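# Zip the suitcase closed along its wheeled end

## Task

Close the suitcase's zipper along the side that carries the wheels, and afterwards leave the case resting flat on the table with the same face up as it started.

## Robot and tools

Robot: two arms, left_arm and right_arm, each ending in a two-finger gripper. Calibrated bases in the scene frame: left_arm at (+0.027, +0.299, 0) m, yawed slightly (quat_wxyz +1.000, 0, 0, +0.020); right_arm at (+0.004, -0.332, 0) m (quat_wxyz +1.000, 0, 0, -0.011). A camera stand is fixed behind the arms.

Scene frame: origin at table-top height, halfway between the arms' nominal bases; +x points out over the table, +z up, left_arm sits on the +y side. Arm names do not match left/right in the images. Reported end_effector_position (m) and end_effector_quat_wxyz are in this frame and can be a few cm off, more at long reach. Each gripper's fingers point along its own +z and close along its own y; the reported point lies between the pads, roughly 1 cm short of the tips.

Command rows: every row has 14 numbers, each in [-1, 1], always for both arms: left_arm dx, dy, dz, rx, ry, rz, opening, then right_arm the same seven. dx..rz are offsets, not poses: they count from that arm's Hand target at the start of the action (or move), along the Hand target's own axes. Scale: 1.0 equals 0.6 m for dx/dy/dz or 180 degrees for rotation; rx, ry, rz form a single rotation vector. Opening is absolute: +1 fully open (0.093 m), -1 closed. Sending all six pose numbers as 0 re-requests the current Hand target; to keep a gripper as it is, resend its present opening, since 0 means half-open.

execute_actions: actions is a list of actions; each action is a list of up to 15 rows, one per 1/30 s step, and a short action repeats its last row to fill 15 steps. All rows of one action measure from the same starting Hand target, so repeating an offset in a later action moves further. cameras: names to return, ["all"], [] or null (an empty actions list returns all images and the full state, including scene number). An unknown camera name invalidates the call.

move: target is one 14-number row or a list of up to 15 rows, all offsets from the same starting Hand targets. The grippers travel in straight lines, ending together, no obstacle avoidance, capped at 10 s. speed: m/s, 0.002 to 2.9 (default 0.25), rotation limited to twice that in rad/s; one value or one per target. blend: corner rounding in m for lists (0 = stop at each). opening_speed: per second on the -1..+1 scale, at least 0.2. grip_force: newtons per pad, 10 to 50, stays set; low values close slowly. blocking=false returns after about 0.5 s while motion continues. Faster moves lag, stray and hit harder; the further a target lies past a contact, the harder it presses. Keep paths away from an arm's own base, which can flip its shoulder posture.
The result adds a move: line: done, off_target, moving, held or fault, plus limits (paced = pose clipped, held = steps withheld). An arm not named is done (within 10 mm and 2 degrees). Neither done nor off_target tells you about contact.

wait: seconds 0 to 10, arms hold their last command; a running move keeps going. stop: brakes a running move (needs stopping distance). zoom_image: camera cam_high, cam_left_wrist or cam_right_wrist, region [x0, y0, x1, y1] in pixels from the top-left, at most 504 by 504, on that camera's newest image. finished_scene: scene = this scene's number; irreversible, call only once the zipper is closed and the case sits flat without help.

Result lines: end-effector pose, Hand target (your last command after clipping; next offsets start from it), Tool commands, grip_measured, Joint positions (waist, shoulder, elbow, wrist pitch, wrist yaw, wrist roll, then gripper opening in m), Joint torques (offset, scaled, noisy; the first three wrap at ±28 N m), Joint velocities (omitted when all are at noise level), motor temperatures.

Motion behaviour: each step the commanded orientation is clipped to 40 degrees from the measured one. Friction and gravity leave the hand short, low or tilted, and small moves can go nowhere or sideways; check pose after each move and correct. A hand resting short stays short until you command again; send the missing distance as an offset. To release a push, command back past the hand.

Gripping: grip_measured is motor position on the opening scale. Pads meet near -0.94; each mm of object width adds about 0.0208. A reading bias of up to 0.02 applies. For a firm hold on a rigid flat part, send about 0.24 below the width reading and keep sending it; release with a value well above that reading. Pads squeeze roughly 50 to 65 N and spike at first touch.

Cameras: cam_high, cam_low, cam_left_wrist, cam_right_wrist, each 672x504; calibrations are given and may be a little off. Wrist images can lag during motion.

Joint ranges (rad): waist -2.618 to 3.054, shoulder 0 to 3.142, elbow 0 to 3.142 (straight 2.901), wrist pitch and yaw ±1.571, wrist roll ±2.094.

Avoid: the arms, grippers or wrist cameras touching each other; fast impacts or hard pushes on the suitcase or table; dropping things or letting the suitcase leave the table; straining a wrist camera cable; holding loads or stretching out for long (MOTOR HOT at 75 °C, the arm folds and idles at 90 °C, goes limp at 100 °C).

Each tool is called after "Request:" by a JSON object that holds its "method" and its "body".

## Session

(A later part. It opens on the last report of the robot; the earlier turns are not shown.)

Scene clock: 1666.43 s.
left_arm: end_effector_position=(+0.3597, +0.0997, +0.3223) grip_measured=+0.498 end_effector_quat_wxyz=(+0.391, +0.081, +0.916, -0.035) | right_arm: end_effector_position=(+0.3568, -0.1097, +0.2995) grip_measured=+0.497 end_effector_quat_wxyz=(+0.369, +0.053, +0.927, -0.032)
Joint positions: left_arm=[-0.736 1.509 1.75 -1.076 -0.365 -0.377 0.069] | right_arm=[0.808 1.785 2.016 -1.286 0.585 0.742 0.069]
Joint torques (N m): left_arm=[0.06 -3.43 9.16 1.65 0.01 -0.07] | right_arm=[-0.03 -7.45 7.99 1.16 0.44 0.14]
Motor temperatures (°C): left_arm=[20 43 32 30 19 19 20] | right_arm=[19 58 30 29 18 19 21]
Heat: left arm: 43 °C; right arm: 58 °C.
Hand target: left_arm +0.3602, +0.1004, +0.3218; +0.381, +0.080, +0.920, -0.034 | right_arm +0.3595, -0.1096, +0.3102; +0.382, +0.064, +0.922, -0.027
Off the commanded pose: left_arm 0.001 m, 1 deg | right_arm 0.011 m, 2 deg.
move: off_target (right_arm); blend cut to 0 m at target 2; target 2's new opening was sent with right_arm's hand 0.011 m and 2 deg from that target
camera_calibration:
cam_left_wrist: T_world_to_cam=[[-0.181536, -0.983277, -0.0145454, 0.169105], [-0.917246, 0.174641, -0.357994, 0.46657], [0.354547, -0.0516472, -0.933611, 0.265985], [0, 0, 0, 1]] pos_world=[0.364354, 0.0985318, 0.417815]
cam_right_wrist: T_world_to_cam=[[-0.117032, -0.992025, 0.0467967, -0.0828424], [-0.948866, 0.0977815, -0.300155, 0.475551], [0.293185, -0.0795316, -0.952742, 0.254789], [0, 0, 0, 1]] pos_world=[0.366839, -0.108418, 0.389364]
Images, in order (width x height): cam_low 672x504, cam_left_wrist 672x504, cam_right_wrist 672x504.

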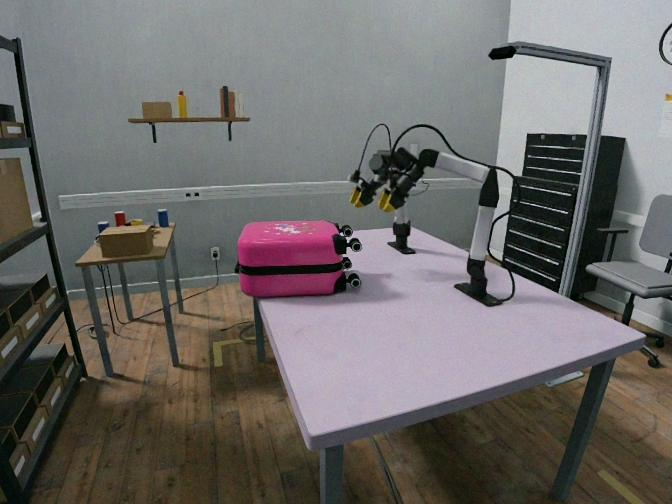

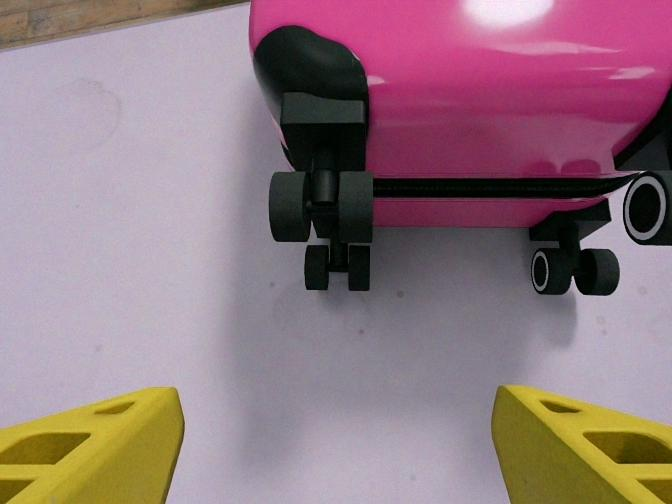

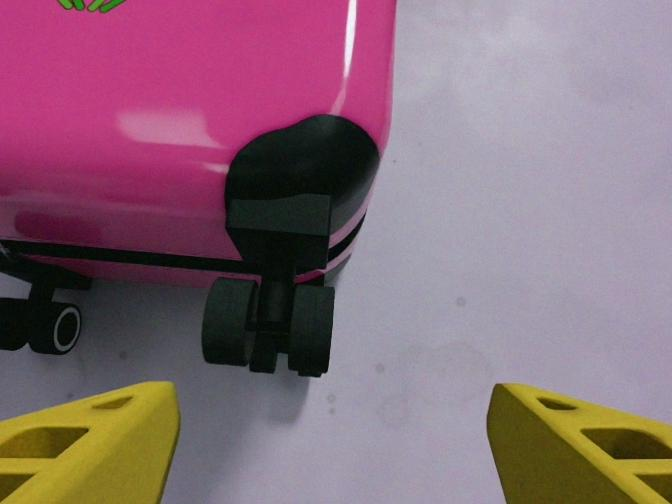

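Request:
{"method": "move", "body": {"target": [0.02,0.012,0.17,0,0,0,0.5,0.02,0.042,0.08,0,0,0,0.5], "speed": 0.12, "cameras": ["cam_left_wrist","cam_right_wrist"]}}

Scene clock: 1678.27 s.
left_arm: end_effector_position=(+0.4233, +0.0958, +0.2551) grip_measured=+0.498 end_effector_quat_wxyz=(+0.395, +0.074, +0.915, -0.040) | right_arm: end_effector_position=(+0.3814, -0.0892, +0.2677) grip_measured=+0.497 end_effector_quat_wxyz=(+0.373, +0.058, +0.926, -0.030)
Joint positions: left_arm=[-0.622 1.607 1.55 -0.739 -0.289 -0.303 0.069] | right_arm=[0.802 1.855 1.963 -1.152 0.586 0.742 0.069]
Joint torques (N m): left_arm=[0.02 -5.12 5.96 2.1 0.04 0.05] | right_arm=[-0.73 -8.16 5.22 1.49 0.38 0]
Motor temperatures (°C): left_arm=[20 41 34 29 19 19 20] | right_arm=[19 52 31 29 18 19 21]
Heat: left arm: 41 °C; right arm: 52 °C.
Hand target: left_arm +0.4240, +0.0963, +0.2411; +0.381, +0.080, +0.920, -0.034 | right_arm +0.3882, -0.0883, +0.2679; +0.382, +0.065, +0.921, -0.027
Off the commanded pose: left_arm 0.014 m, 2 deg | right_arm 0.007 m, 1 deg.
move: off_target (left_arm)
camera_calibration:
cam_left_wrist: T_world_to_cam=[[-0.17149, -0.985184, -0.00196417, 0.168592], [-0.916052, 0.160189, -0.367679, 0.504922], [0.362546, -0.0612539, -0.929951, 0.177129], [0, 0, 0, 1]] pos_world=[0.427229, 0.0960606, 0.350702]
cam_right_wrist: T_world_to_cam=[[-0.124266, -0.991521, 0.038002, -0.052995], [-0.945705, 0.106758, -0.306992, 0.488683], [0.300332, -0.0740873, -0.950953, 0.21613], [0, 0, 0, 1]] pos_world=[0.390654, -0.0887039, 0.357566]
Images, in order (width x height): cam_left_wrist 672x504, cam_right_wrist 672x504.

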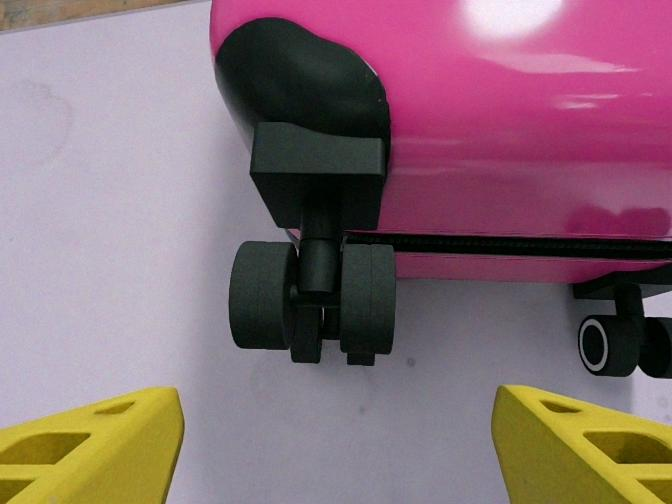

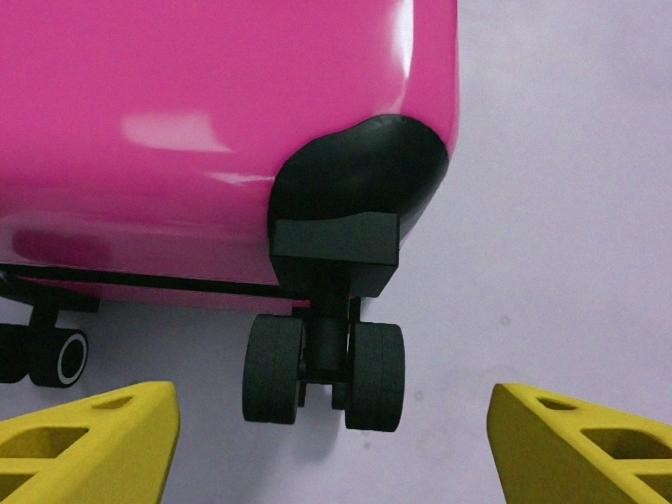

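Request:
{"method": "move", "body": {"target": [0.012,0.012,0.09,0,0,0,0.5,0.03,0.006,0.072,0,0,0,0.5], "speed": 0.1}}

Request:
{"method": "move", "body": {"target": [0,0,0,0,0,0,-0.15,0,0,0,0,0,0,-0.15], "opening_speed": 0.6, "cameras": ["cam_left_wrist","cam_right_wrist"]}}

Scene clock: 1684.53 s.
left_arm: end_effector_position=(+0.4579, +0.0966, +0.2140) grip_measured=+0.498 end_effector_quat_wxyz=(+0.396, +0.074, +0.914, -0.039) | right_arm: end_effector_position=(+0.4005, -0.0895, +0.2253) grip_measured=+0.497 end_effector_quat_wxyz=(+0.375, +0.062, +0.924, -0.033)
Joint positions: left_arm=[-0.568 1.698 1.481 -0.565 -0.252 -0.262 0.069] | right_arm=[0.77 1.862 1.793 -0.959 0.581 0.717 0.069]
Joint torques (N m): left_arm=[-0.05 -5.79 6.01 2.11 0.07 0.09] | right_arm=[-0.62 -8.54 5.39 1.51 0.25 -0.08]
Heat: left arm: 40 °C; right arm: 49 °C.
Hand target: left_arm +0.4579, +0.0978, +0.1979; +0.381, +0.080, +0.920, -0.034 | right_arm +0.4063, -0.0872, +0.2246; +0.382, +0.064, +0.922, -0.027
Off the commanded pose: left_arm 0.016 m, 2 deg | right_arm 0.006 m, 1 deg.
move: off_target (left_arm)

Scene clock: 1686.33 s.
left_arm: end_effector_position=(+0.4591, +0.1001, +0.2137) grip_measured=-0.034 end_effector_quat_wxyz=(+0.396, +0.071, +0.915, -0.037) | right_arm: end_effector_position=(+0.4006, -0.0895, +0.2254) grip_measured=-0.147 end_effector_quat_wxyz=(+0.376, +0.062, +0.924, -0.033)
Joint positions: left_arm=[-0.56 1.698 1.481 -0.567 -0.253 -0.261 0.044] | right_arm=[0.77 1.862 1.793 -0.958 0.581 0.716 0.038]
Joint torques (N m): left_arm=[-0.65 -5.74 6.13 2.16 0.11 0.07] | right_arm=[-0.66 -8.53 5.38 1.53 0.27 -0.07]
Heat: left arm: 39 °C; right arm: 49 °C.
Hand target: left_arm +0.4578, +0.0977, +0.1979; +0.381, +0.080, +0.920, -0.034 | right_arm +0.4064, -0.0872, +0.2247; +0.382, +0.064, +0.921, -0.027
Off the commanded pose: left_arm 0.016 m, 2 deg | right_arm 0.006 m, 1 deg.
move: off_target (left_arm)
camera_calibration:
cam_left_wrist: T_world_to_cam=[[-0.163888, -0.986466, -0.00495487, 0.176088], [-0.916586, 0.154132, -0.368936, 0.522903], [0.364707, -0.0559228, -0.929441, 0.124285], [0, 0, 0, 1]] pos_world=[0.462817, 0.100059, 0.309306]
cam_right_wrist: T_world_to_cam=[[-0.134888, -0.990022, 0.040768, -0.0454906], [-0.942477, 0.115493, -0.313684, 0.494896], [0.305846, -0.0807353, -0.948652, 0.166846], [0, 0, 0, 1]] pos_world=[0.409263, -0.0887235, 0.315375]
Images, in order (width x height): cam_left_wrist 672x504, cam_right_wrist 672x504.

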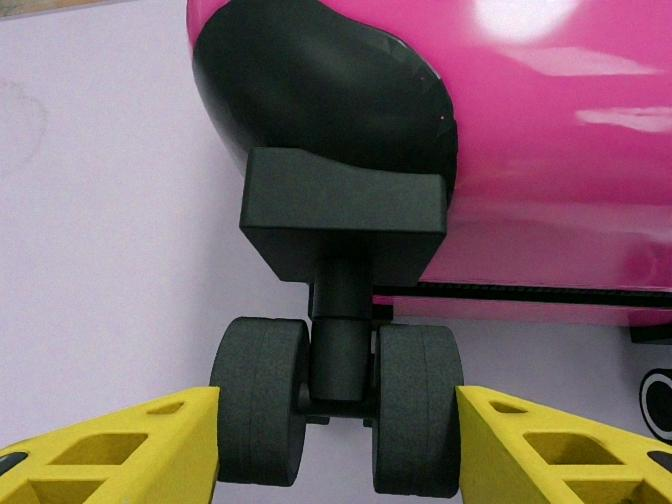

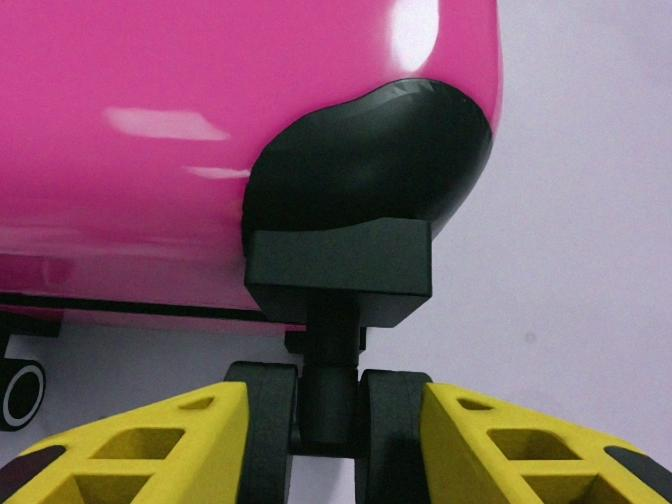

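Request:
{"method": "move", "body": {"target": [[0,0,0,0,0,0,0.5,0,0,0,0,0,0,0.5],[0,0.0,0.03,0,0,0,0.5,0.004,0.002,0.045,0,0,0,0.5]], "speed": 0.1}}

Request:
{"method": "move", "body": {"target": [0,0,0,0,0,0,-0.15,0,0,0,0,0,0,-0.15], "opening_speed": 0.6}}

Scene clock: 1692.83 s.
left_arm: end_effector_position=(+0.4694, +0.0941, +0.2013) grip_measured=+0.498 end_effector_quat_wxyz=(+0.396, +0.074, +0.915, -0.039) | right_arm: end_effector_position=(+0.4182, -0.0911, +0.2043) grip_measured=+0.497 end_effector_quat_wxyz=(+0.375, +0.063, +0.924, -0.034)
Joint positions: left_arm=[-0.557 1.741 1.481 -0.521 -0.244 -0.253 0.069] | right_arm=[0.737 1.898 1.754 -0.868 0.564 0.685 0.069]
Joint torques (N m): left_arm=[0.12 -5.78 6.52 2.16 0.09 0.07] | right_arm=[-0.53 -8.9 5.5 1.58 0.24 -0.04]
Heat: left arm: 38 °C; right arm: 48 °C.
Hand target: left_arm +0.4704, +0.0956, +0.1851; +0.381, +0.080, +0.920, -0.034 | right_arm +0.4238, -0.0884, +0.2039; +0.382, +0.064, +0.921, -0.027
Off the commanded pose: left_arm 0.016 m, 2 deg | right_arm 0.006 m, 1 deg.
move: off_target (left_arm)

Scene clock: 1694.37 s.
left_arm: end_effector_position=(+0.4708, +0.0986, +0.2009) grip_measured=+0.052 end_effector_quat_wxyz=(+0.395, +0.071, +0.915, -0.036) | right_arm: end_effector_position=(+0.4183, -0.0912, +0.2043) grip_measured=+0.029 end_effector_quat_wxyz=(+0.375, +0.063, +0.924, -0.034)
Joint positions: left_arm=[-0.549 1.741 1.481 -0.525 -0.246 -0.251 0.048] | right_arm=[0.736 1.898 1.754 -0.868 0.564 0.684 0.047]
Joint torques (N m): left_arm=[-0.58 -5.83 6.31 2.15 0.09 0.1] | right_arm=[-0.46 -8.91 5.59 1.56 0.24 -0.05]
Heat: left arm: 38 °C; right arm: 48 °C.
Hand target: left_arm +0.4704, +0.0956, +0.1852; +0.381, +0.080, +0.920, -0.034 | right_arm +0.4239, -0.0885, +0.2038; +0.382, +0.064, +0.921, -0.027
Off the commanded pose: left_arm 0.016 m, 2 deg | right_arm 0.006 m, 1 deg.
move: off_target (left_arm)

Request:
{"method": "move", "body": {"target": [0.155,-0.032,-0.155,-0.047,0,-0.047,-0.15,0.105,-0.024,-0.105,-0.047,0,-0.047,-0.15], "speed": 0.07, "cameras": ["cam_left_wrist","cam_right_wrist","cam_high"]}}

Scene clock: 1705.10 s.
left_arm: end_effector_position=(+0.3544, +0.0899, +0.1965) grip_measured=+0.041 end_effector_quat_wxyz=(+0.404, -0.016, +0.915, -0.012) | right_arm: end_effector_position=(+0.3401, -0.0980, +0.2027) grip_measured=+0.009 end_effector_quat_wxyz=(+0.385, -0.019, +0.923, -0.005)
Joint positions: left_arm=[-0.837 1.466 1.195 -0.639 -0.549 -0.638 0.047] | right_arm=[0.844 1.584 1.361 -0.741 0.544 0.607 0.046]
Joint torques (N m): left_arm=[-1.88 -6.87 5.09 1.01 -0.24 -0.38] | right_arm=[1.11 -8.27 4.96 1.43 -0.06 -0.1]
Motor temperatures (°C): left_arm=[20 38 33 31 19 19 20] | right_arm=[19 46 31 31 18 19 21]
Heat: left arm: 38 °C; right arm: 46 °C.
Hand target: left_arm +0.3375, +0.0994, +0.1852; +0.382, -0.016, +0.924, +0.006 | right_arm +0.3336, -0.0902, +0.2038; +0.383, -0.032, +0.923, +0.013
Off the commanded pose: left_arm 0.022 m, 3 deg | right_arm 0.010 m, 3 deg.
move: off_target (left_arm, right_arm)
camera_calibration:
cam_left_wrist: T_world_to_cam=[[0.0132684, -0.999739, 0.0185872, 0.0825667], [-0.924075, -0.0193611, -0.38172, 0.442927], [0.38198, -0.0121112, -0.924091, 0.134879], [0, 0, 0, 1]] pos_world=[0.356681, 0.0927543, 0.29218]
cam_right_wrist: T_world_to_cam=[[0.0352101, -0.998121, 0.0501384, -0.121684], [-0.942572, -0.0498405, -0.330263, 0.418886], [0.332141, -0.0356305, -0.942557, 0.157399], [0, 0, 0, 1]] pos_world=[0.346837, -0.0949699, 0.292801]
Images, in order (width x height): cam_high 672x504, cam_left_wrist 672x504, cam_right_wrist 672x504.

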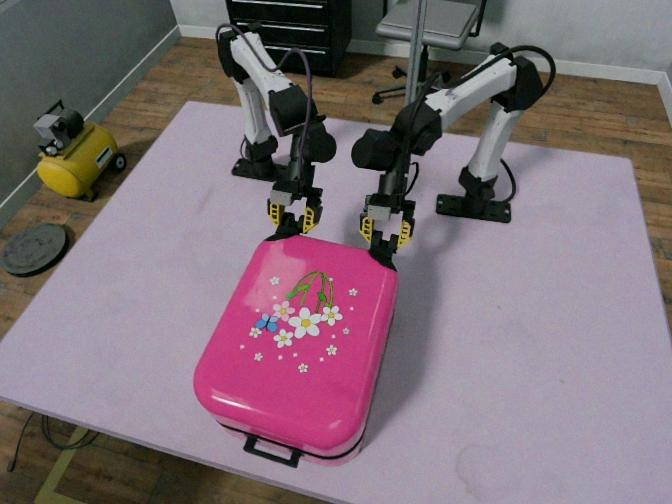

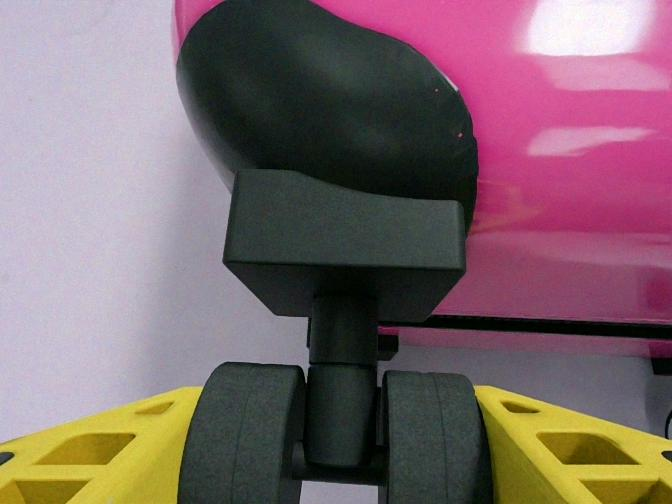

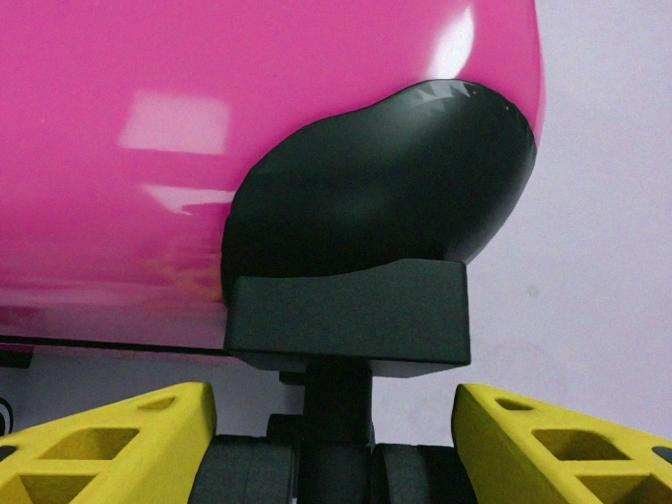

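Request:
{"method": "move", "body": {"target": [[-0.018,-0.012,0.018,0,0,0,0.45,0,0,0,0,0,0,0.5],[-0.02,-0.015,0.015,0,0.222,0,0.45,0,0,-0.12,0,0,0,0.5]], "speed": 0.1, "cameras": ["cam_left_wrist"]}}

Request:
{"method": "move", "body": {"target": [0,0,0,0,0,0,-0.15,0,0,0,0,0,0,-0.6], "opening_speed": 0.6, "cameras": ["cam_left_wrist","cam_high"]}}

Scene clock: 1732.97 s.
left_arm: end_effector_position=(+0.3568, +0.0878, +0.1906) grip_measured=+0.448 end_effector_quat_wxyz=(+0.067, -0.020, +0.998, -0.008) | right_arm: end_effector_position=(+0.2825, -0.0943, +0.2291) grip_measured=+0.497 end_effector_quat_wxyz=(+0.358, -0.047, +0.932, -0.009)
Joint positions: left_arm=[-0.637 1.963 2.019 -1.507 -0.064 -0.634 0.067] | right_arm=[0.977 1.509 1.438 -1.006 0.567 0.707 0.069]
Joint torques (N m): left_arm=[-0.02 -6 8.61 0.14 0.11 0.05] | right_arm=[0.53 -8.94 8.59 1.15 0.44 0.13]
Heat: left arm: 38 °C; right arm: 43 °C.
Hand target: left_arm +0.3526, +0.0909, +0.1873; +0.044, -0.017, +0.999, +0.000 | right_arm +0.2827, -0.0938, +0.2548; +0.383, -0.032, +0.923, +0.013
Off the commanded pose: left_arm 0.006 m, 3 deg | right_arm 0.026 m, 4 deg.
move: off_target (left_arm, right_arm)
camera_calibration:
cam_left_wrist: T_world_to_cam=[[0.0246888, -0.99964, 0.0104566, 0.078117], [-0.953355, -0.0203954, 0.30116, 0.323271], [-0.300839, -0.0174042, -0.953516, 0.378115], [0, 0, 0, 1]] pos_world=[0.420015, 0.0912629, 0.262365]
Images, in order (width x height): cam_left_wrist 672x504.

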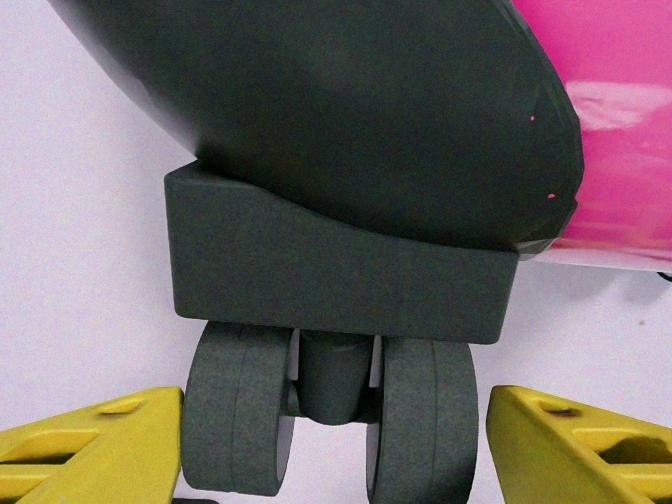

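Scene clock: 1735.03 s.
left_arm: end_effector_position=(+0.3575, +0.0889, +0.1906) grip_measured=+0.032 end_effector_quat_wxyz=(+0.067, -0.022, +0.997, -0.008) | right_arm: end_effector_position=(+0.2824, -0.0945, +0.2290) grip_measured=-0.597 end_effector_quat_wxyz=(+0.358, -0.047, +0.932, -0.010)
Joint positions: left_arm=[-0.634 1.963 2.019 -1.507 -0.063 -0.633 0.047] | right_arm=[0.977 1.509 1.438 -1.007 0.567 0.707 0.017]
Joint torques (N m): left_arm=[-0.27 -6.11 8.77 0.17 0.13 0.11] | right_arm=[0.49 -8.98 8.54 1.14 0.45 0.13]
Heat: left arm: 38 °C; right arm: 43 °C.
Hand target: left_arm +0.3527, +0.0909, +0.1874; +0.044, -0.017, +0.999, +0.000 | right_arm +0.2827, -0.0938, +0.2548; +0.383, -0.032, +0.923, +0.013
Off the commanded pose: left_arm 0.006 m, 3 deg | right_arm 0.026 m, 4 deg.
move: off_target (left_arm, right_arm)
camera_calibration:
cam_left_wrist: T_world_to_cam=[[0.0277232, -0.999558, 0.0107335, 0.0780465], [-0.953248, -0.0232034, 0.301298, 0.32414], [-0.300916, -0.0185846, -0.95347, 0.378476], [0, 0, 0, 1]] pos_world=[0.420711, 0.0925669, 0.262365]
Images, in order (width x height): cam_high 672x504, cam_left_wrist 672x504.

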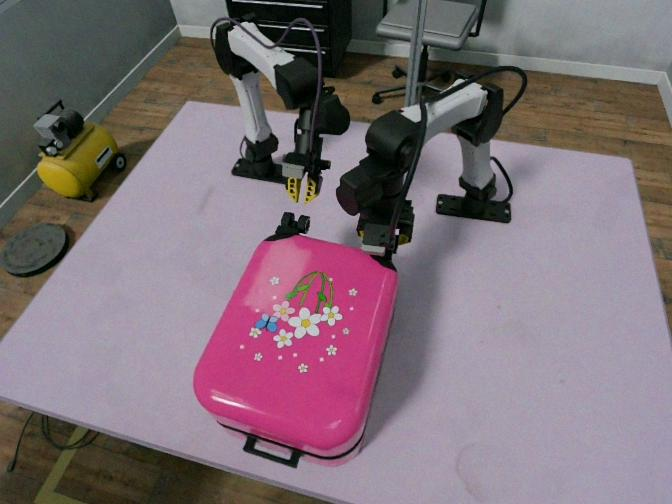

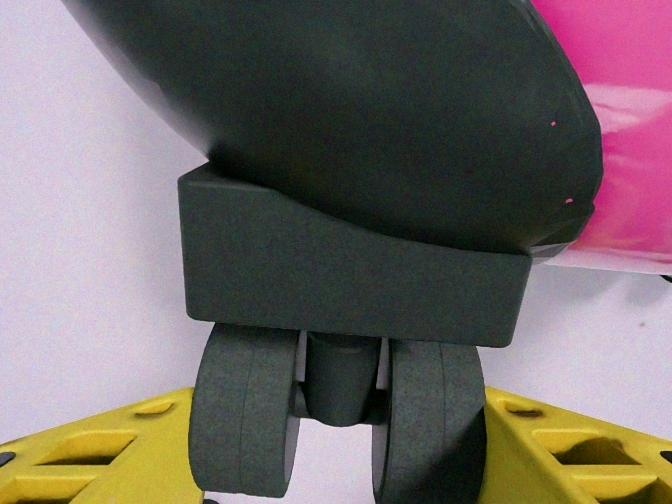

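Request:
{"method": "move", "body": {"target": [[0,0,0,0,0,0,-0.15,0.07,0.01,-0.141,0,0,0,-0.6],[0,0,0,0,0,0,-0.15,0.174,0.128,0.085,-0.166,-0.216,0.092,-0.6]], "speed": 0.2, "blend": [0.03,0], "cameras": ["cam_right_wrist"]}}

Scene clock: 1749.73 s.
left_arm: end_effector_position=(+0.3575, +0.0889, +0.1906) grip_measured=+0.029 end_effector_quat_wxyz=(+0.067, -0.022, +0.997, -0.008) | right_arm: end_effector_position=(+0.2388, -0.0195, +0.1394) grip_measured=-0.597 end_effector_quat_wxyz=(+0.632, +0.003, +0.716, +0.295)
Joint positions: left_arm=[-0.634 1.963 2.019 -1.507 -0.063 -0.633 0.047] | right_arm=[1.264 1.759 0.406 1.315 0.809 0.468 0.017]
Joint torques (N m): left_arm=[-0.2 -6.16 8.76 0.16 0.13 0.07] | right_arm=[-0.73 -4.82 3.29 2.22 -0.13 -0.11]
Motor temperatures (°C): left_arm=[20 38 34 26 19 19 21] | right_arm=[19 42 32 32 18 19 21]
Heat: left arm: 38 °C; right arm: 42 °C.
Hand target: left_arm +0.3527, +0.0909, +0.1874; +0.044, -0.017, +0.999, +0.000 | right_arm +0.2400, -0.0199, +0.1447; +0.637, +0.008, +0.706, +0.308
Off the commanded pose: left_arm 0.006 m, 3 deg | right_arm 0.006 m, 2 deg.
move: off_target (left_arm)
camera_calibration:
cam_right_wrist: T_world_to_cam=[[0.360254, -0.839619, -0.406518, -0.0475706], [-0.573428, 0.144408, -0.806428, 0.288497], [0.735797, 0.523628, -0.429437, -0.0228863], [0, 0, 0, 1]] pos_world=[0.199409, -0.0696185, 0.203485]
Images, in order (width x height): cam_right_wrist 672x504.

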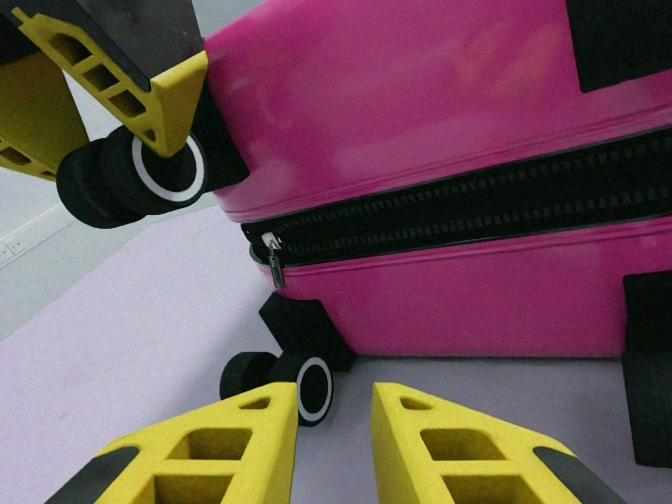

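Request:
{"method": "move", "body": {"target": [0,0,0,0,0,0,-0.15,0.05,0.05,0.16,0,0,0,-0.6], "speed": 0.15, "cameras": ["cam_right_wrist"]}}

Scene clock: 1758.20 s.
left_arm: end_effector_position=(+0.3575, +0.0889, +0.1906) grip_measured=+0.029 end_effector_quat_wxyz=(+0.067, -0.022, +0.997, -0.008) | right_arm: end_effector_position=(+0.3059, +0.0514, +0.1252) grip_measured=-0.597 end_effector_quat_wxyz=(+0.634, +0.007, +0.713, +0.300)
Joint positions: left_arm=[-0.634 1.963 2.019 -1.507 -0.063 -0.633 0.047] | right_arm=[1.147 2.059 0.783 1.254 0.694 0.466 0.017]
Joint torques (N m): left_arm=[-0.18 -6.02 8.9 0.16 0.15 0.1] | right_arm=[-0.51 -7.77 6.24 1.88 -0.09 -0.08]
Heat: left arm: 38 °C; right arm: 40 °C.
Hand target: left_arm +0.3527, +0.0909, +0.1874; +0.044, -0.017, +0.999, +0.000 | right_arm +0.3097, +0.0575, +0.1314; +0.637, +0.008, +0.706, +0.308
Off the commanded pose: left_arm 0.006 m, 3 deg | right_arm 0.009 m, 1 deg.
move: off_target (left_arm)
camera_calibration:
cam_right_wrist: T_world_to_cam=[[0.360074, -0.834543, -0.416995, -0.0168374], [-0.570279, 0.156848, -0.806338, 0.30374], [0.738329, 0.528144, -0.419445, -0.117748], [0, 0, 0, 1]] pos_world=[0.266216, 0.000495058, 0.188508]
Images, in order (width x height): cam_right_wrist 672x504.

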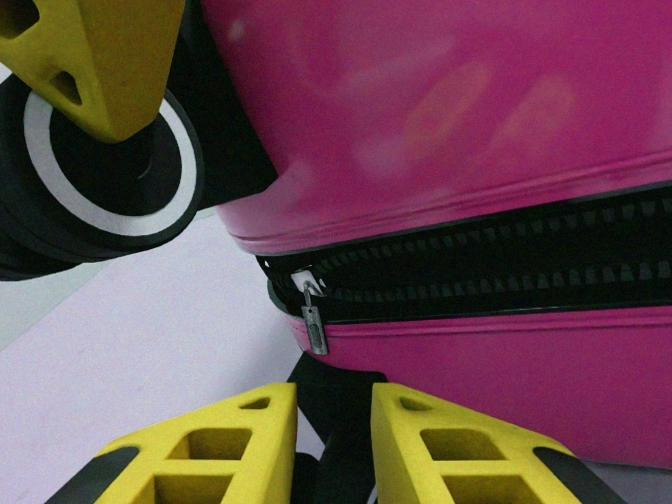

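Request:
{"method": "move", "body": {"target": [[0,0,0,0,0,0,-0.15,-0.068,-0.027,-0.19,0,0,0,-0.6],[0,0,0,0,0,0,-0.15,-0.315,-0.057,-0.172,0.166,0.216,-0.092,0.5],[0,0,0,0,0,0,-0.15,-0.2145,-0.162,-0.068,0.166,0.216,-0.092,0.5]], "speed": 0.2, "cameras": ["cam_right_wrist"]}}

Request:
{"method": "move", "body": {"target": [0,0,0,0,0,0,-0.15,0,0,0,0,0,0,-0.15], "opening_speed": 0.6}}

Scene clock: 1800.97 s.
left_arm: end_effector_position=(+0.3575, +0.0889, +0.1906) grip_measured=+0.029 end_effector_quat_wxyz=(+0.067, -0.022, +0.998, -0.009) | right_arm: end_effector_position=(+0.3291, -0.0940, +0.2017) grip_measured=+0.497 end_effector_quat_wxyz=(+0.374, -0.034, +0.927, +0.004)
Joint positions: left_arm=[-0.633 1.963 2.019 -1.507 -0.062 -0.633 0.047] | right_arm=[0.861 1.564 1.35 -0.761 0.517 0.603 0.069]
Joint torques (N m): left_arm=[-0.5 -6.16 8.77 0.15 0.1 0.1] | right_arm=[-0.61 -6.43 5.63 1.61 0.17 -0.09]
Heat: left arm: 37 °C; right arm: 39 °C.
Hand target: left_arm +0.3526, +0.0909, +0.1874; +0.044, -0.017, +0.999, +0.000 | right_arm +0.3341, -0.0907, +0.2034; +0.383, -0.032, +0.923, +0.013
Off the commanded pose: left_arm 0.006 m, 3 deg | right_arm 0.006 m, 1 deg.
move: off_target (left_arm); target 2's new opening was sent with right_arm's hand 0.011 m and 2 deg from that target
camera_calibration:
cam_right_wrist: T_world_to_cam=[[0.0714005, -0.99648, 0.0439355, -0.127733], [-0.947877, -0.0814996, -0.308038, 0.402673], [0.310534, -0.0196514, -0.950359, 0.170378], [0, 0, 0, 1]] pos_world=[0.337897, -0.0911177, 0.291571]
Images, in order (width x height): cam_right_wrist 672x504.

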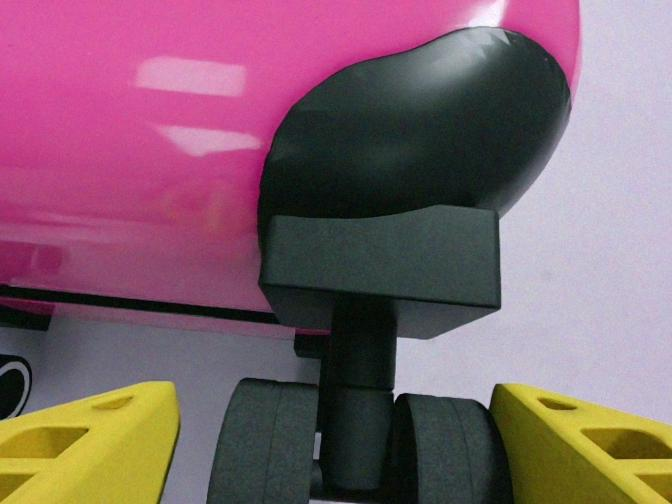

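Scene clock: 1802.43 s.
left_arm: end_effector_position=(+0.3575, +0.0889, +0.1906) grip_measured=+0.029 end_effector_quat_wxyz=(+0.067, -0.022, +0.998, -0.009) | right_arm: end_effector_position=(+0.3299, -0.0983, +0.2014) grip_measured=+0.052 end_effector_quat_wxyz=(+0.375, -0.032, +0.927, -0.004)
Joint positions: left_arm=[-0.633 1.963 2.019 -1.507 -0.062 -0.633 0.047] | right_arm=[0.856 1.564 1.35 -0.77 0.528 0.603 0.048]
Joint torques (N m): left_arm=[-0.31 -6.13 8.69 0.13 0.1 0.07] | right_arm=[-0.18 -6.41 5.61 1.7 0.11 -0.07]
Heat: left arm: 37 °C; right arm: 39 °C.
Hand target: left_arm +0.3526, +0.0909, +0.1874; +0.044, -0.017, +0.999, +0.000 | right_arm +0.3340, -0.0906, +0.2034; +0.383, -0.032, +0.923, +0.013
Off the commanded pose: left_arm 0.006 m, 3 deg | right_arm 0.009 m, 2 deg.
move: off_target (left_arm)

Request:
{"method": "move", "body": {"target": [[0,0,0,0,0,0,0.45,0,0,0,0,0,0,-0.15],[0,0,-0.18,0,0,0,0.45,0,0,0,0,0,0,-0.15],[0.072,0.168,-0.128,0.15,-0.185,-0.03,-0.5,0,0,0,0,0,0,-0.15],[0.106,0.168,0.077,0.299,-0.371,-0.061,-0.5,0,0,0,0,0,0,-0.15]], "speed": 0.22, "blend": [0,0.03,0.03,0], "cameras": ["cam_left_wrist"]}}

Scene clock: 1825.07 s.
left_arm: end_effector_position=(+0.2921, +0.1879, +0.1414) grip_measured=-0.499 end_effector_quat_wxyz=(+0.532, -0.078, +0.743, -0.399) | right_arm: end_effector_position=(+0.3299, -0.0983, +0.2014) grip_measured=+0.035 end_effector_quat_wxyz=(+0.375, -0.032, +0.927, -0.004)
Joint positions: left_arm=[-0.245 0.799 0.004 0.674 0.331 -0.708 0.021] | right_arm=[0.856 1.564 1.35 -0.77 0.528 0.603 0.047]
Joint torques (N m): left_arm=[0.27 0.7 5.79 2.79 0.19 0.02] | right_arm=[-0.1 -6.3 5.56 1.71 0.09 -0.06]
Motor temperatures (°C): left_arm=[20 36 36 25 19 19 22] | right_arm=[18 37 31 35 17 19 22]
Heat: left arm: 36 °C; right arm: 37 °C.
Hand target: left_arm +0.2900, +0.1896, +0.1356; +0.568, -0.081, +0.703, -0.420 | right_arm +0.3340, -0.0906, +0.2034; +0.383, -0.032, +0.923, +0.013
Off the commanded pose: left_arm 0.006 m, 7 deg | right_arm 0.009 m, 2 deg.
joint sent to its limit (left arm) — joint 3 (elbow), lower limit, where the elbow is as bent as it goes. The joint targets are off in orientation, not in position.
move: off_target (left_arm); blend cut to 0 m at target 3
camera_calibration:
cam_left_wrist: T_world_to_cam=[[-0.309305, -0.681502, 0.663239, 0.125723], [-0.740471, -0.265013, -0.617633, 0.392115], [0.596685, -0.682146, -0.422662, 0.10112], [0, 0, 0, 1]] pos_world=[0.2689, 0.258575, 0.201538]
Images, in order (width x height): cam_left_wrist 672x504.

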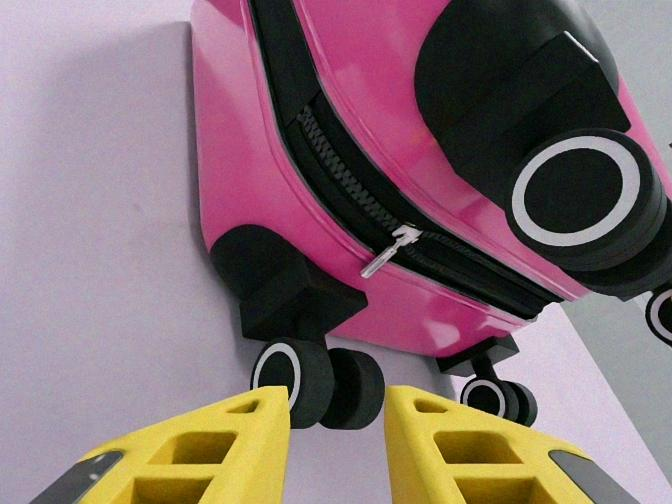

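Request:
{"method": "move", "body": {"target": [0.04,-0.025,0.12,0,0,0,-0.5,0,0,0,0,0,0,-0.15], "speed": 0.15, "cameras": ["cam_left_wrist"]}}

Scene clock: 1832.33 s.
left_arm: end_effector_position=(+0.3319, +0.1309, +0.1130) grip_measured=-0.499 end_effector_quat_wxyz=(+0.541, -0.080, +0.727, -0.414) | right_arm: end_effector_position=(+0.3299, -0.0983, +0.2014) grip_measured=+0.035 end_effector_quat_wxyz=(+0.375, -0.032, +0.927, -0.004)
Joint positions: left_arm=[-0.506 1.681 0.099 1.511 0.078 -0.757 0.021] | right_arm=[0.856 1.564 1.35 -0.77 0.528 0.603 0.047]
Joint torques (N m): left_arm=[-0.94 -2.36 5.46 3.25 -0.14 0.07] | right_arm=[-0.18 -6.45 5.55 1.7 0.09 -0.08]
Heat: left arm: 35 °C; right arm: 37 °C.
Hand target: left_arm +0.3387, +0.1300, +0.1282; +0.568, -0.081, +0.703, -0.420 | right_arm +0.3340, -0.0906, +0.2034; +0.383, -0.032, +0.923, +0.013
Off the commanded pose: left_arm 0.017 m, 4 deg | right_arm 0.009 m, 2 deg.
joint sent to its limit (left arm) — joint 4 (wrist pitch), upper limit. The joint targets still meet the commanded pose.
move: off_target (left_arm)
camera_calibration:
cam_left_wrist: T_world_to_cam=[[-0.333151, -0.656495, 0.676775, 0.121097], [-0.722747, -0.28315, -0.630447, 0.386887], [0.605514, -0.699171, -0.380148, 0.0210792], [0, 0, 0, 1]] pos_world=[0.307201, 0.203785, 0.169969]
Images, in order (width x height): cam_left_wrist 672x504.

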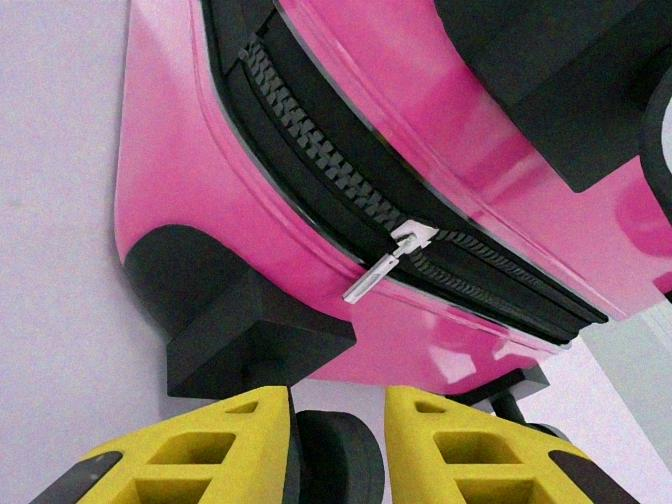

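Request:
{"method": "move", "body": {"target": [0.016,-0.024,0.1,0,0,0,-0.5,0,0,0,0,0,0,-0.15], "speed": 0.1, "cameras": ["cam_left_wrist"]}}

Scene clock: 1839.77 s.
left_arm: end_effector_position=(+0.3712, +0.0874, +0.1311) grip_measured=-0.499 end_effector_quat_wxyz=(+0.560, -0.072, +0.704, -0.430) | right_arm: end_effector_position=(+0.3310, -0.0991, +0.2019) grip_measured=+0.035 end_effector_quat_wxyz=(+0.376, -0.030, +0.926, -0.005)
Joint positions: left_arm=[-0.59 1.802 0.317 1.483 0.003 -0.757 0.021] | right_arm=[0.854 1.564 1.35 -0.768 0.531 0.603 0.047]
Joint torques (N m): left_arm=[-0.87 -3.1 7.65 2.36 -0.21 0.09] | right_arm=[0.03 -6.38 5.63 1.68 0.05 -0.08]
Heat: left arm: 34 °C; right arm: 37 °C.
Hand target: left_arm +0.3821, +0.0852, +0.1308; +0.568, -0.081, +0.703, -0.420 | right_arm +0.3340, -0.0906, +0.2034; +0.383, -0.032, +0.923, +0.013
Off the commanded pose: left_arm 0.011 m, 2 deg | right_arm 0.009 m, 2 deg.
move: off_target (left_arm)
camera_calibration:
cam_left_wrist: T_world_to_cam=[[-0.380217, -0.632429, 0.674884, 0.109041], [-0.685205, -0.297504, -0.66482, 0.406229], [0.621232, -0.71521, -0.320228, -0.0386238], [0, 0, 0, 1]] pos_world=[0.343804, 0.162191, 0.18411]
Images, in order (width x height): cam_left_wrist 672x504.

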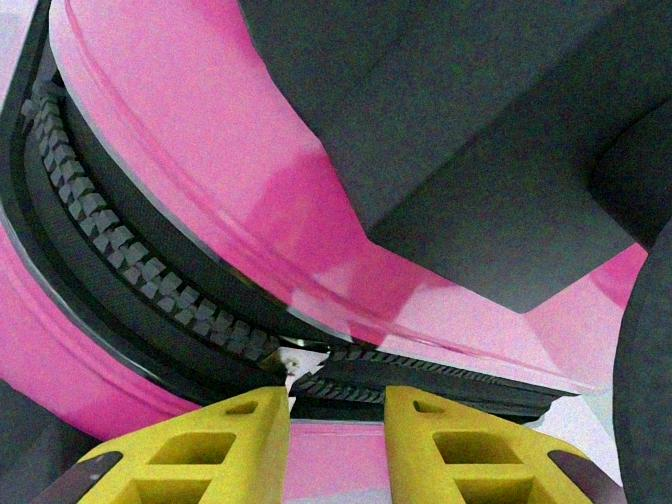

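Request:
{"method": "move", "body": {"target": [[0,0.02,-0.01,0,0,0,-0.4,0,0,0,0,0,0,-0.15],[0.012,0.02,0.03,0,0,0,-0.4,0,0,0,0,0,0,-0.15]], "speed": 0.06, "cameras": ["cam_left_wrist"]}}

Scene clock: 1845.80 s.
left_arm: end_effector_position=(+0.3894, +0.0769, +0.1315) grip_measured=-0.403 end_effector_quat_wxyz=(+0.565, -0.070, +0.691, -0.445) | right_arm: end_effector_position=(+0.3404, -0.1068, +0.2021) grip_measured=+0.035 end_effector_quat_wxyz=(+0.387, -0.010, +0.922, -0.015)
Joint positions: left_arm=[-0.579 1.9 0.4 1.535 0.028 -0.768 0.026] | right_arm=[0.834 1.573 1.348 -0.747 0.562 0.614 0.047]
Joint torques (N m): left_arm=[-0.28 -2.36 6.13 2.3 -0.31 0.22] | right_arm=[1.88 -7.36 5.74 1.5 -0.23 -0.17]
Heat: left arm: 34 °C; right arm: 37 °C.
Hand target: left_arm +0.3996, +0.0796, +0.1174; +0.568, -0.081, +0.703, -0.420 | right_arm +0.3341, -0.0907, +0.2033; +0.383, -0.032, +0.923, +0.013
Off the commanded pose: left_arm 0.018 m, 3 deg | right_arm 0.017 m, 4 deg.
move: off_target (left_arm, right_arm)
camera_calibration:
cam_left_wrist: T_world_to_cam=[[-0.406297, -0.607359, 0.68267, 0.116248], [-0.672628, -0.30688, -0.673347, 0.41276], [0.618461, -0.732762, -0.283842, -0.0596061], [0, 0, 0, 1]] pos_world=[0.361729, 0.153595, 0.181653]
Images, in order (width x height): cam_left_wrist 672x504.

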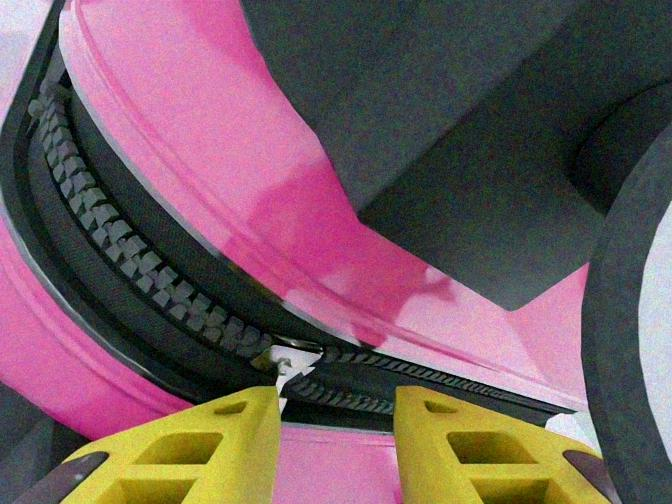

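Request:
{"method": "move", "body": {"target": [[-0.008,0.0,-0.04,0,0,0,-0.3,0,0,0,0,0,0,-0.15],[-0.006,0.022,-0.03,0,0,0,-0.3,0,0,0,0,0,0,-0.15]], "speed": 0.06, "cameras": ["cam_left_wrist"]}}

Scene clock: 1853.43 s.
left_arm: end_effector_position=(+0.3833, +0.0852, +0.1187) grip_measured=-0.302 end_effector_quat_wxyz=(+0.551, -0.067, +0.706, -0.441) | right_arm: end_effector_position=(+0.3403, -0.1069, +0.2020) grip_measured=+0.035 end_effector_quat_wxyz=(+0.387, -0.009, +0.922, -0.015)
Joint positions: left_arm=[-0.553 1.902 0.36 1.537 0.068 -0.769 0.031] | right_arm=[0.834 1.573 1.348 -0.748 0.562 0.616 0.047]
Joint torques (N m): left_arm=[1.29 -2.78 3.41 2.97 -0.21 0.25] | right_arm=[1.92 -7.43 5.7 1.53 -0.24 -0.19]
Heat: left arm: 33 °C; right arm: 36 °C.
Hand target: left_arm +0.3900, +0.0990, +0.1110; +0.568, -0.081, +0.703, -0.420 | right_arm +0.3341, -0.0907, +0.2033; +0.383, -0.032, +0.923, +0.013
Off the commanded pose: left_arm 0.017 m, 3 deg | right_arm 0.017 m, 4 deg.
joint sent to its limit (left arm) — joint 4 (wrist pitch), upper limit. The joint targets still meet the commanded pose.
move: off_target (left_arm, right_arm)
camera_calibration:
cam_left_wrist: T_world_to_cam=[[-0.391227, -0.615041, 0.684592, 0.122116], [-0.699784, -0.284315, -0.655338, 0.408928], [0.597699, -0.735452, -0.319164, -0.0410377], [0, 0, 0, 1]] pos_world=[0.358465, 0.161189, 0.171289]
Images, in order (width x height): cam_left_wrist 672x504.

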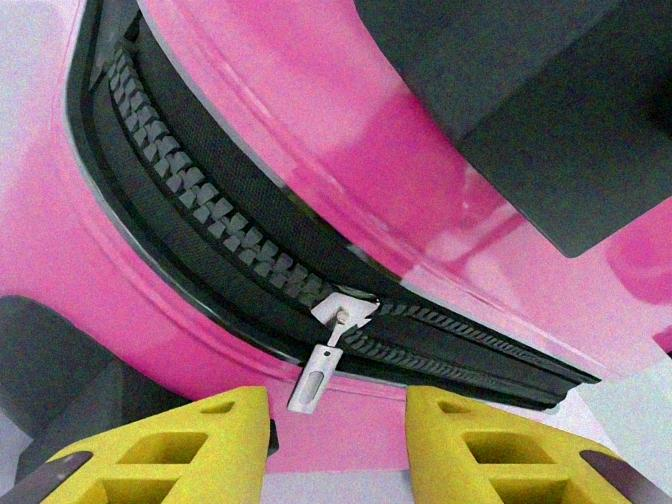

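Request:
{"method": "move", "body": {"target": [-0.004,-0.03,0.052,0,0,0,-0.3,0,0,0,0,0,0,-0.15], "speed": 0.06, "cameras": ["cam_left_wrist"]}}

Scene clock: 1864.83 s.
left_arm: end_effector_position=(+0.3982, +0.0764, +0.1226) grip_measured=-0.302 end_effector_quat_wxyz=(+0.555, -0.077, +0.707, -0.432) | right_arm: end_effector_position=(+0.3420, -0.1094, +0.2025) grip_measured=+0.035 end_effector_quat_wxyz=(+0.392, +0.001, +0.920, -0.019)
Joint positions: left_arm=[-0.572 1.902 0.431 1.46 0.022 -0.769 0.031] | right_arm=[0.833 1.574 1.346 -0.745 0.578 0.63 0.047]
Joint torques (N m): left_arm=[-0.7 -4.08 8.68 2.37 -0.19 0.17] | right_arm=[2.17 -7.57 5.85 1.48 -0.39 -0.33]
Motor temperatures (°C): left_arm=[20 32 32 32 19 19 21] | right_arm=[19 36 31 34 17 19 22]
Heat: left arm: 32 °C; right arm: 36 °C.
Hand target: left_arm +0.4113, +0.0734, +0.1251; +0.568, -0.081, +0.703, -0.420 | right_arm +0.3340, -0.0906, +0.2032; +0.383, -0.032, +0.923, +0.013
Off the commanded pose: left_arm 0.014 m, 2 deg | right_arm 0.020 m, 5 deg.
move: off_target (left_arm, right_arm)
camera_calibration:
cam_left_wrist: T_world_to_cam=[[-0.370668, -0.627844, 0.68441, 0.112809], [-0.695128, -0.301175, -0.652756, 0.418527], [0.615956, -0.717709, -0.324796, -0.0630949], [0, 0, 0, 1]] pos_world=[0.371608, 0.151593, 0.175495]
Images, in order (width x height): cam_left_wrist 672x504.

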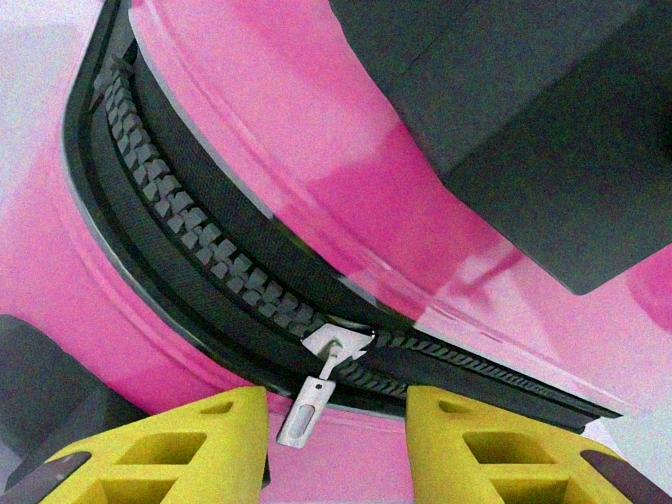

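Request:
{"method": "move", "body": {"target": [0,0.006,0,0,0,0,-0.3,0,0,0,0,0,0,-0.15], "speed": 0.05}}

Request:
{"method": "move", "body": {"target": [0,0,0,0,0,0,-1,0,0,0,0,0,0,-0.15], "opening_speed": 0.6, "cameras": ["cam_left_wrist"]}}

Scene clock: 1894.00 s.
left_arm: end_effector_position=(+0.3989, +0.0761, +0.1220) grip_measured=-0.302 end_effector_quat_wxyz=(+0.555, -0.077, +0.706, -0.432) | right_arm: end_effector_position=(+0.3422, -0.1097, +0.2027) grip_measured=+0.035 end_effector_quat_wxyz=(+0.392, +0.002, +0.920, -0.019)
Joint positions: left_arm=[-0.572 1.909 0.434 1.465 0.021 -0.769 0.031] | right_arm=[0.833 1.574 1.346 -0.745 0.581 0.631 0.047]
Joint torques (N m): left_arm=[0.09 -3.69 8.18 2.44 -0.16 0.21] | right_arm=[2.1 -7.57 5.82 1.48 -0.4 -0.34]
Heat: left arm: 34 °C; right arm: 35 °C.
Hand target: left_arm +0.4126, +0.0758, +0.1226; +0.568, -0.081, +0.703, -0.420 | right_arm +0.3340, -0.0906, +0.2032; +0.383, -0.032, +0.923, +0.013
Off the commanded pose: left_arm 0.014 m, 2 deg | right_arm 0.021 m, 6 deg.
move: off_target (left_arm, right_arm)

Scene clock: 1895.37 s.
left_arm: end_effector_position=(+0.4021, +0.0811, +0.1132) grip_measured=-0.990 end_effector_quat_wxyz=(+0.553, -0.087, +0.715, -0.419) | right_arm: end_effector_position=(+0.3422, -0.1097, +0.2027) grip_measured=+0.035 end_effector_quat_wxyz=(+0.392, +0.002, +0.920, -0.019)
Joint positions: left_arm=[-0.566 1.92 0.435 1.447 0.001 -0.769 0] | right_arm=[0.833 1.574 1.346 -0.745 0.581 0.631 0.047]
Joint torques (N m): left_arm=[-0.47 -4.59 8.14 2.66 0.05 0.22] | right_arm=[2.09 -7.58 5.79 1.47 -0.4 -0.35]
Heat: left arm: 34 °C; right arm: 35 °C.
Hand target: left_arm +0.4127, +0.0758, +0.1226; +0.568, -0.081, +0.703, -0.420 | right_arm +0.3340, -0.0906, +0.2032; +0.383, -0.032, +0.923, +0.013
Off the commanded pose: left_arm 0.015 m, 2 deg | right_arm 0.021 m, 6 deg.
move: off_target (left_arm, right_arm)
camera_calibration:
cam_left_wrist: T_world_to_cam=[[-0.337801, -0.646899, 0.683676, 0.111992], [-0.702277, -0.310383, -0.640679, 0.418749], [0.626656, -0.696552, -0.349454, -0.0683773], [0, 0, 0, 1]] pos_world=[0.374758, 0.154792, 0.167823]
Images, in order (width x height): cam_left_wrist 672x504.

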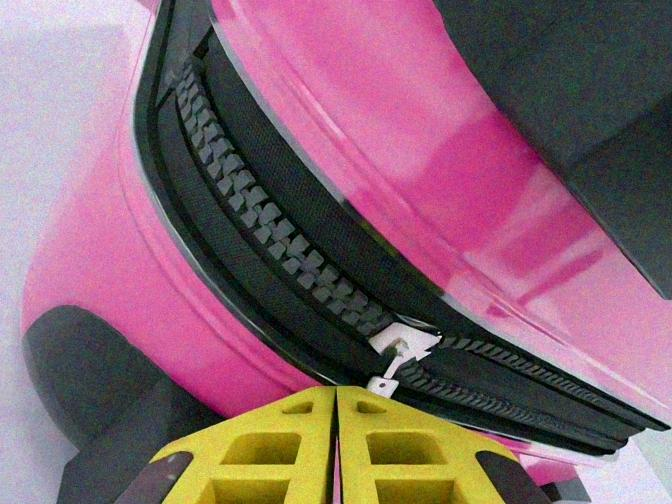

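Request:
{"method": "move", "body": {"target": [0,0,0,0,0,0,-0.3,0,0,0,0,0,0,-0.15], "opening_speed": 1, "cameras": ["cam_left_wrist"]}}

Scene clock: 1900.90 s.
left_arm: end_effector_position=(+0.3998, +0.0750, +0.1221) grip_measured=-0.303 end_effector_quat_wxyz=(+0.556, -0.075, +0.704, -0.434) | right_arm: end_effector_position=(+0.3426, -0.1097, +0.2027) grip_measured=+0.035 end_effector_quat_wxyz=(+0.393, +0.004, +0.919, -0.019)
Joint positions: left_arm=[-0.571 1.92 0.439 1.478 0.026 -0.769 0.031] | right_arm=[0.833 1.576 1.346 -0.743 0.583 0.635 0.047]
Joint torques (N m): left_arm=[-0.03 -4.57 7.69 2.29 -0.17 0.18] | right_arm=[2.1 -7.71 5.81 1.47 -0.41 -0.38]
Heat: left arm: 34 °C; right arm: 35 °C.
Hand target: left_arm +0.4127, +0.0758, +0.1226; +0.568, -0.081, +0.703, -0.420 | right_arm +0.3340, -0.0906, +0.2033; +0.383, -0.032, +0.923, +0.013
Off the commanded pose: left_arm 0.013 m, 2 deg | right_arm 0.021 m, 6 deg.
move: off_target (left_arm, right_arm)
camera_calibration:
cam_left_wrist: T_world_to_cam=[[-0.377671, -0.623929, 0.684162, 0.115365], [-0.69151, -0.301322, -0.656521, 0.417979], [0.615775, -0.721054, -0.317652, -0.0657827], [0, 0, 0, 1]] pos_world=[0.373114, 0.150493, 0.174588]
Images, in order (width x height): cam_left_wrist 672x504.

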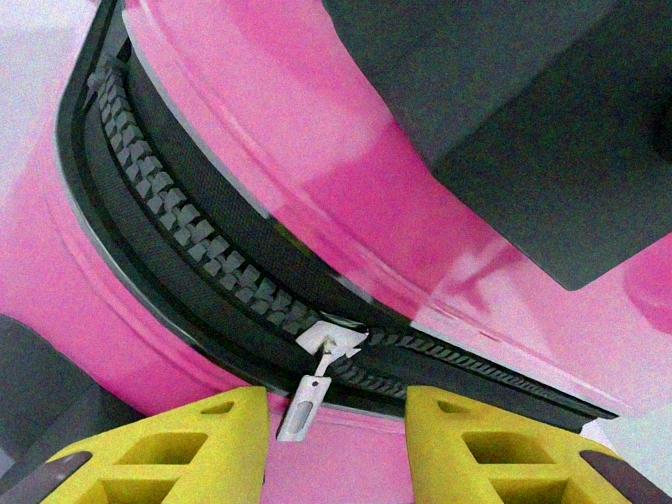

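Request:
{"method": "move", "body": {"target": [[0,0.002,-0.025,0,0,0,-0.3,0,0,0,0,0,0,-0.15],[0,0.02,-0.025,0,0,0,-0.5,0,0,0,0,0,0,-0.15],[0,0.02,0,0,0,0,-0.5,0,0,0,0,0,0,-0.15]], "speed": 0.06, "cameras": ["cam_left_wrist"]}}

Scene clock: 1913.80 s.
left_arm: end_effector_position=(+0.4030, +0.0801, +0.1170) grip_measured=-0.499 end_effector_quat_wxyz=(+0.555, -0.074, +0.705, -0.435) | right_arm: end_effector_position=(+0.3428, -0.1100, +0.2029) grip_measured=+0.035 end_effector_quat_wxyz=(+0.394, +0.005, +0.919, -0.020)
Joint positions: left_arm=[-0.546 1.949 0.44 1.505 0.054 -0.769 0.021] | right_arm=[0.833 1.576 1.346 -0.743 0.585 0.637 0.047]
Joint torques (N m): left_arm=[0.47 -3.34 7.58 2.48 -0.13 0.21] | right_arm=[2.07 -7.69 5.81 1.45 -0.44 -0.38]
Heat: left arm: 34 °C; right arm: 36 °C.
Hand target: left_arm +0.4170, +0.0834, +0.1143; +0.568, -0.081, +0.703, -0.420 | right_arm +0.3340, -0.0906, +0.2033; +0.383, -0.032, +0.923, +0.013
Off the commanded pose: left_arm 0.015 m, 2 deg | right_arm 0.021 m, 6 deg.
move: off_target (left_arm, right_arm); target 2's new opening was sent with left_arm's hand 0.015 m and 3 deg from that target
camera_calibration:
cam_left_wrist: T_world_to_cam=[[-0.379305, -0.622863, 0.684229, 0.123861], [-0.69302, -0.298727, -0.656114, 0.41872], [0.613067, -0.723052, -0.318348, -0.0643641], [0, 0, 0, 1]] pos_world=[0.376621, 0.155692, 0.169489]
Images, in order (width x height): cam_left_wrist 672x504.

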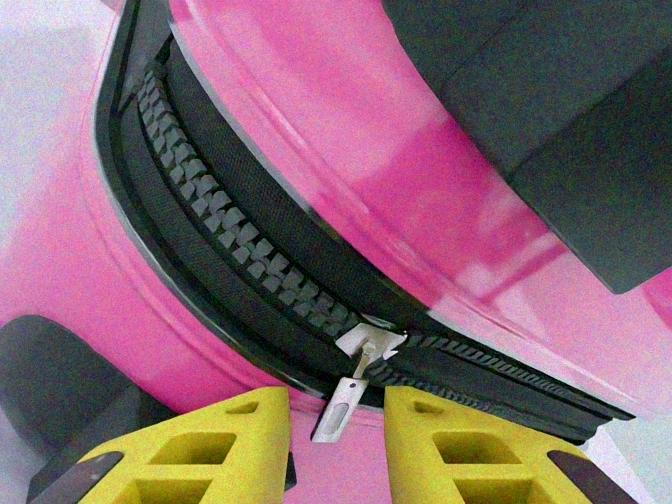

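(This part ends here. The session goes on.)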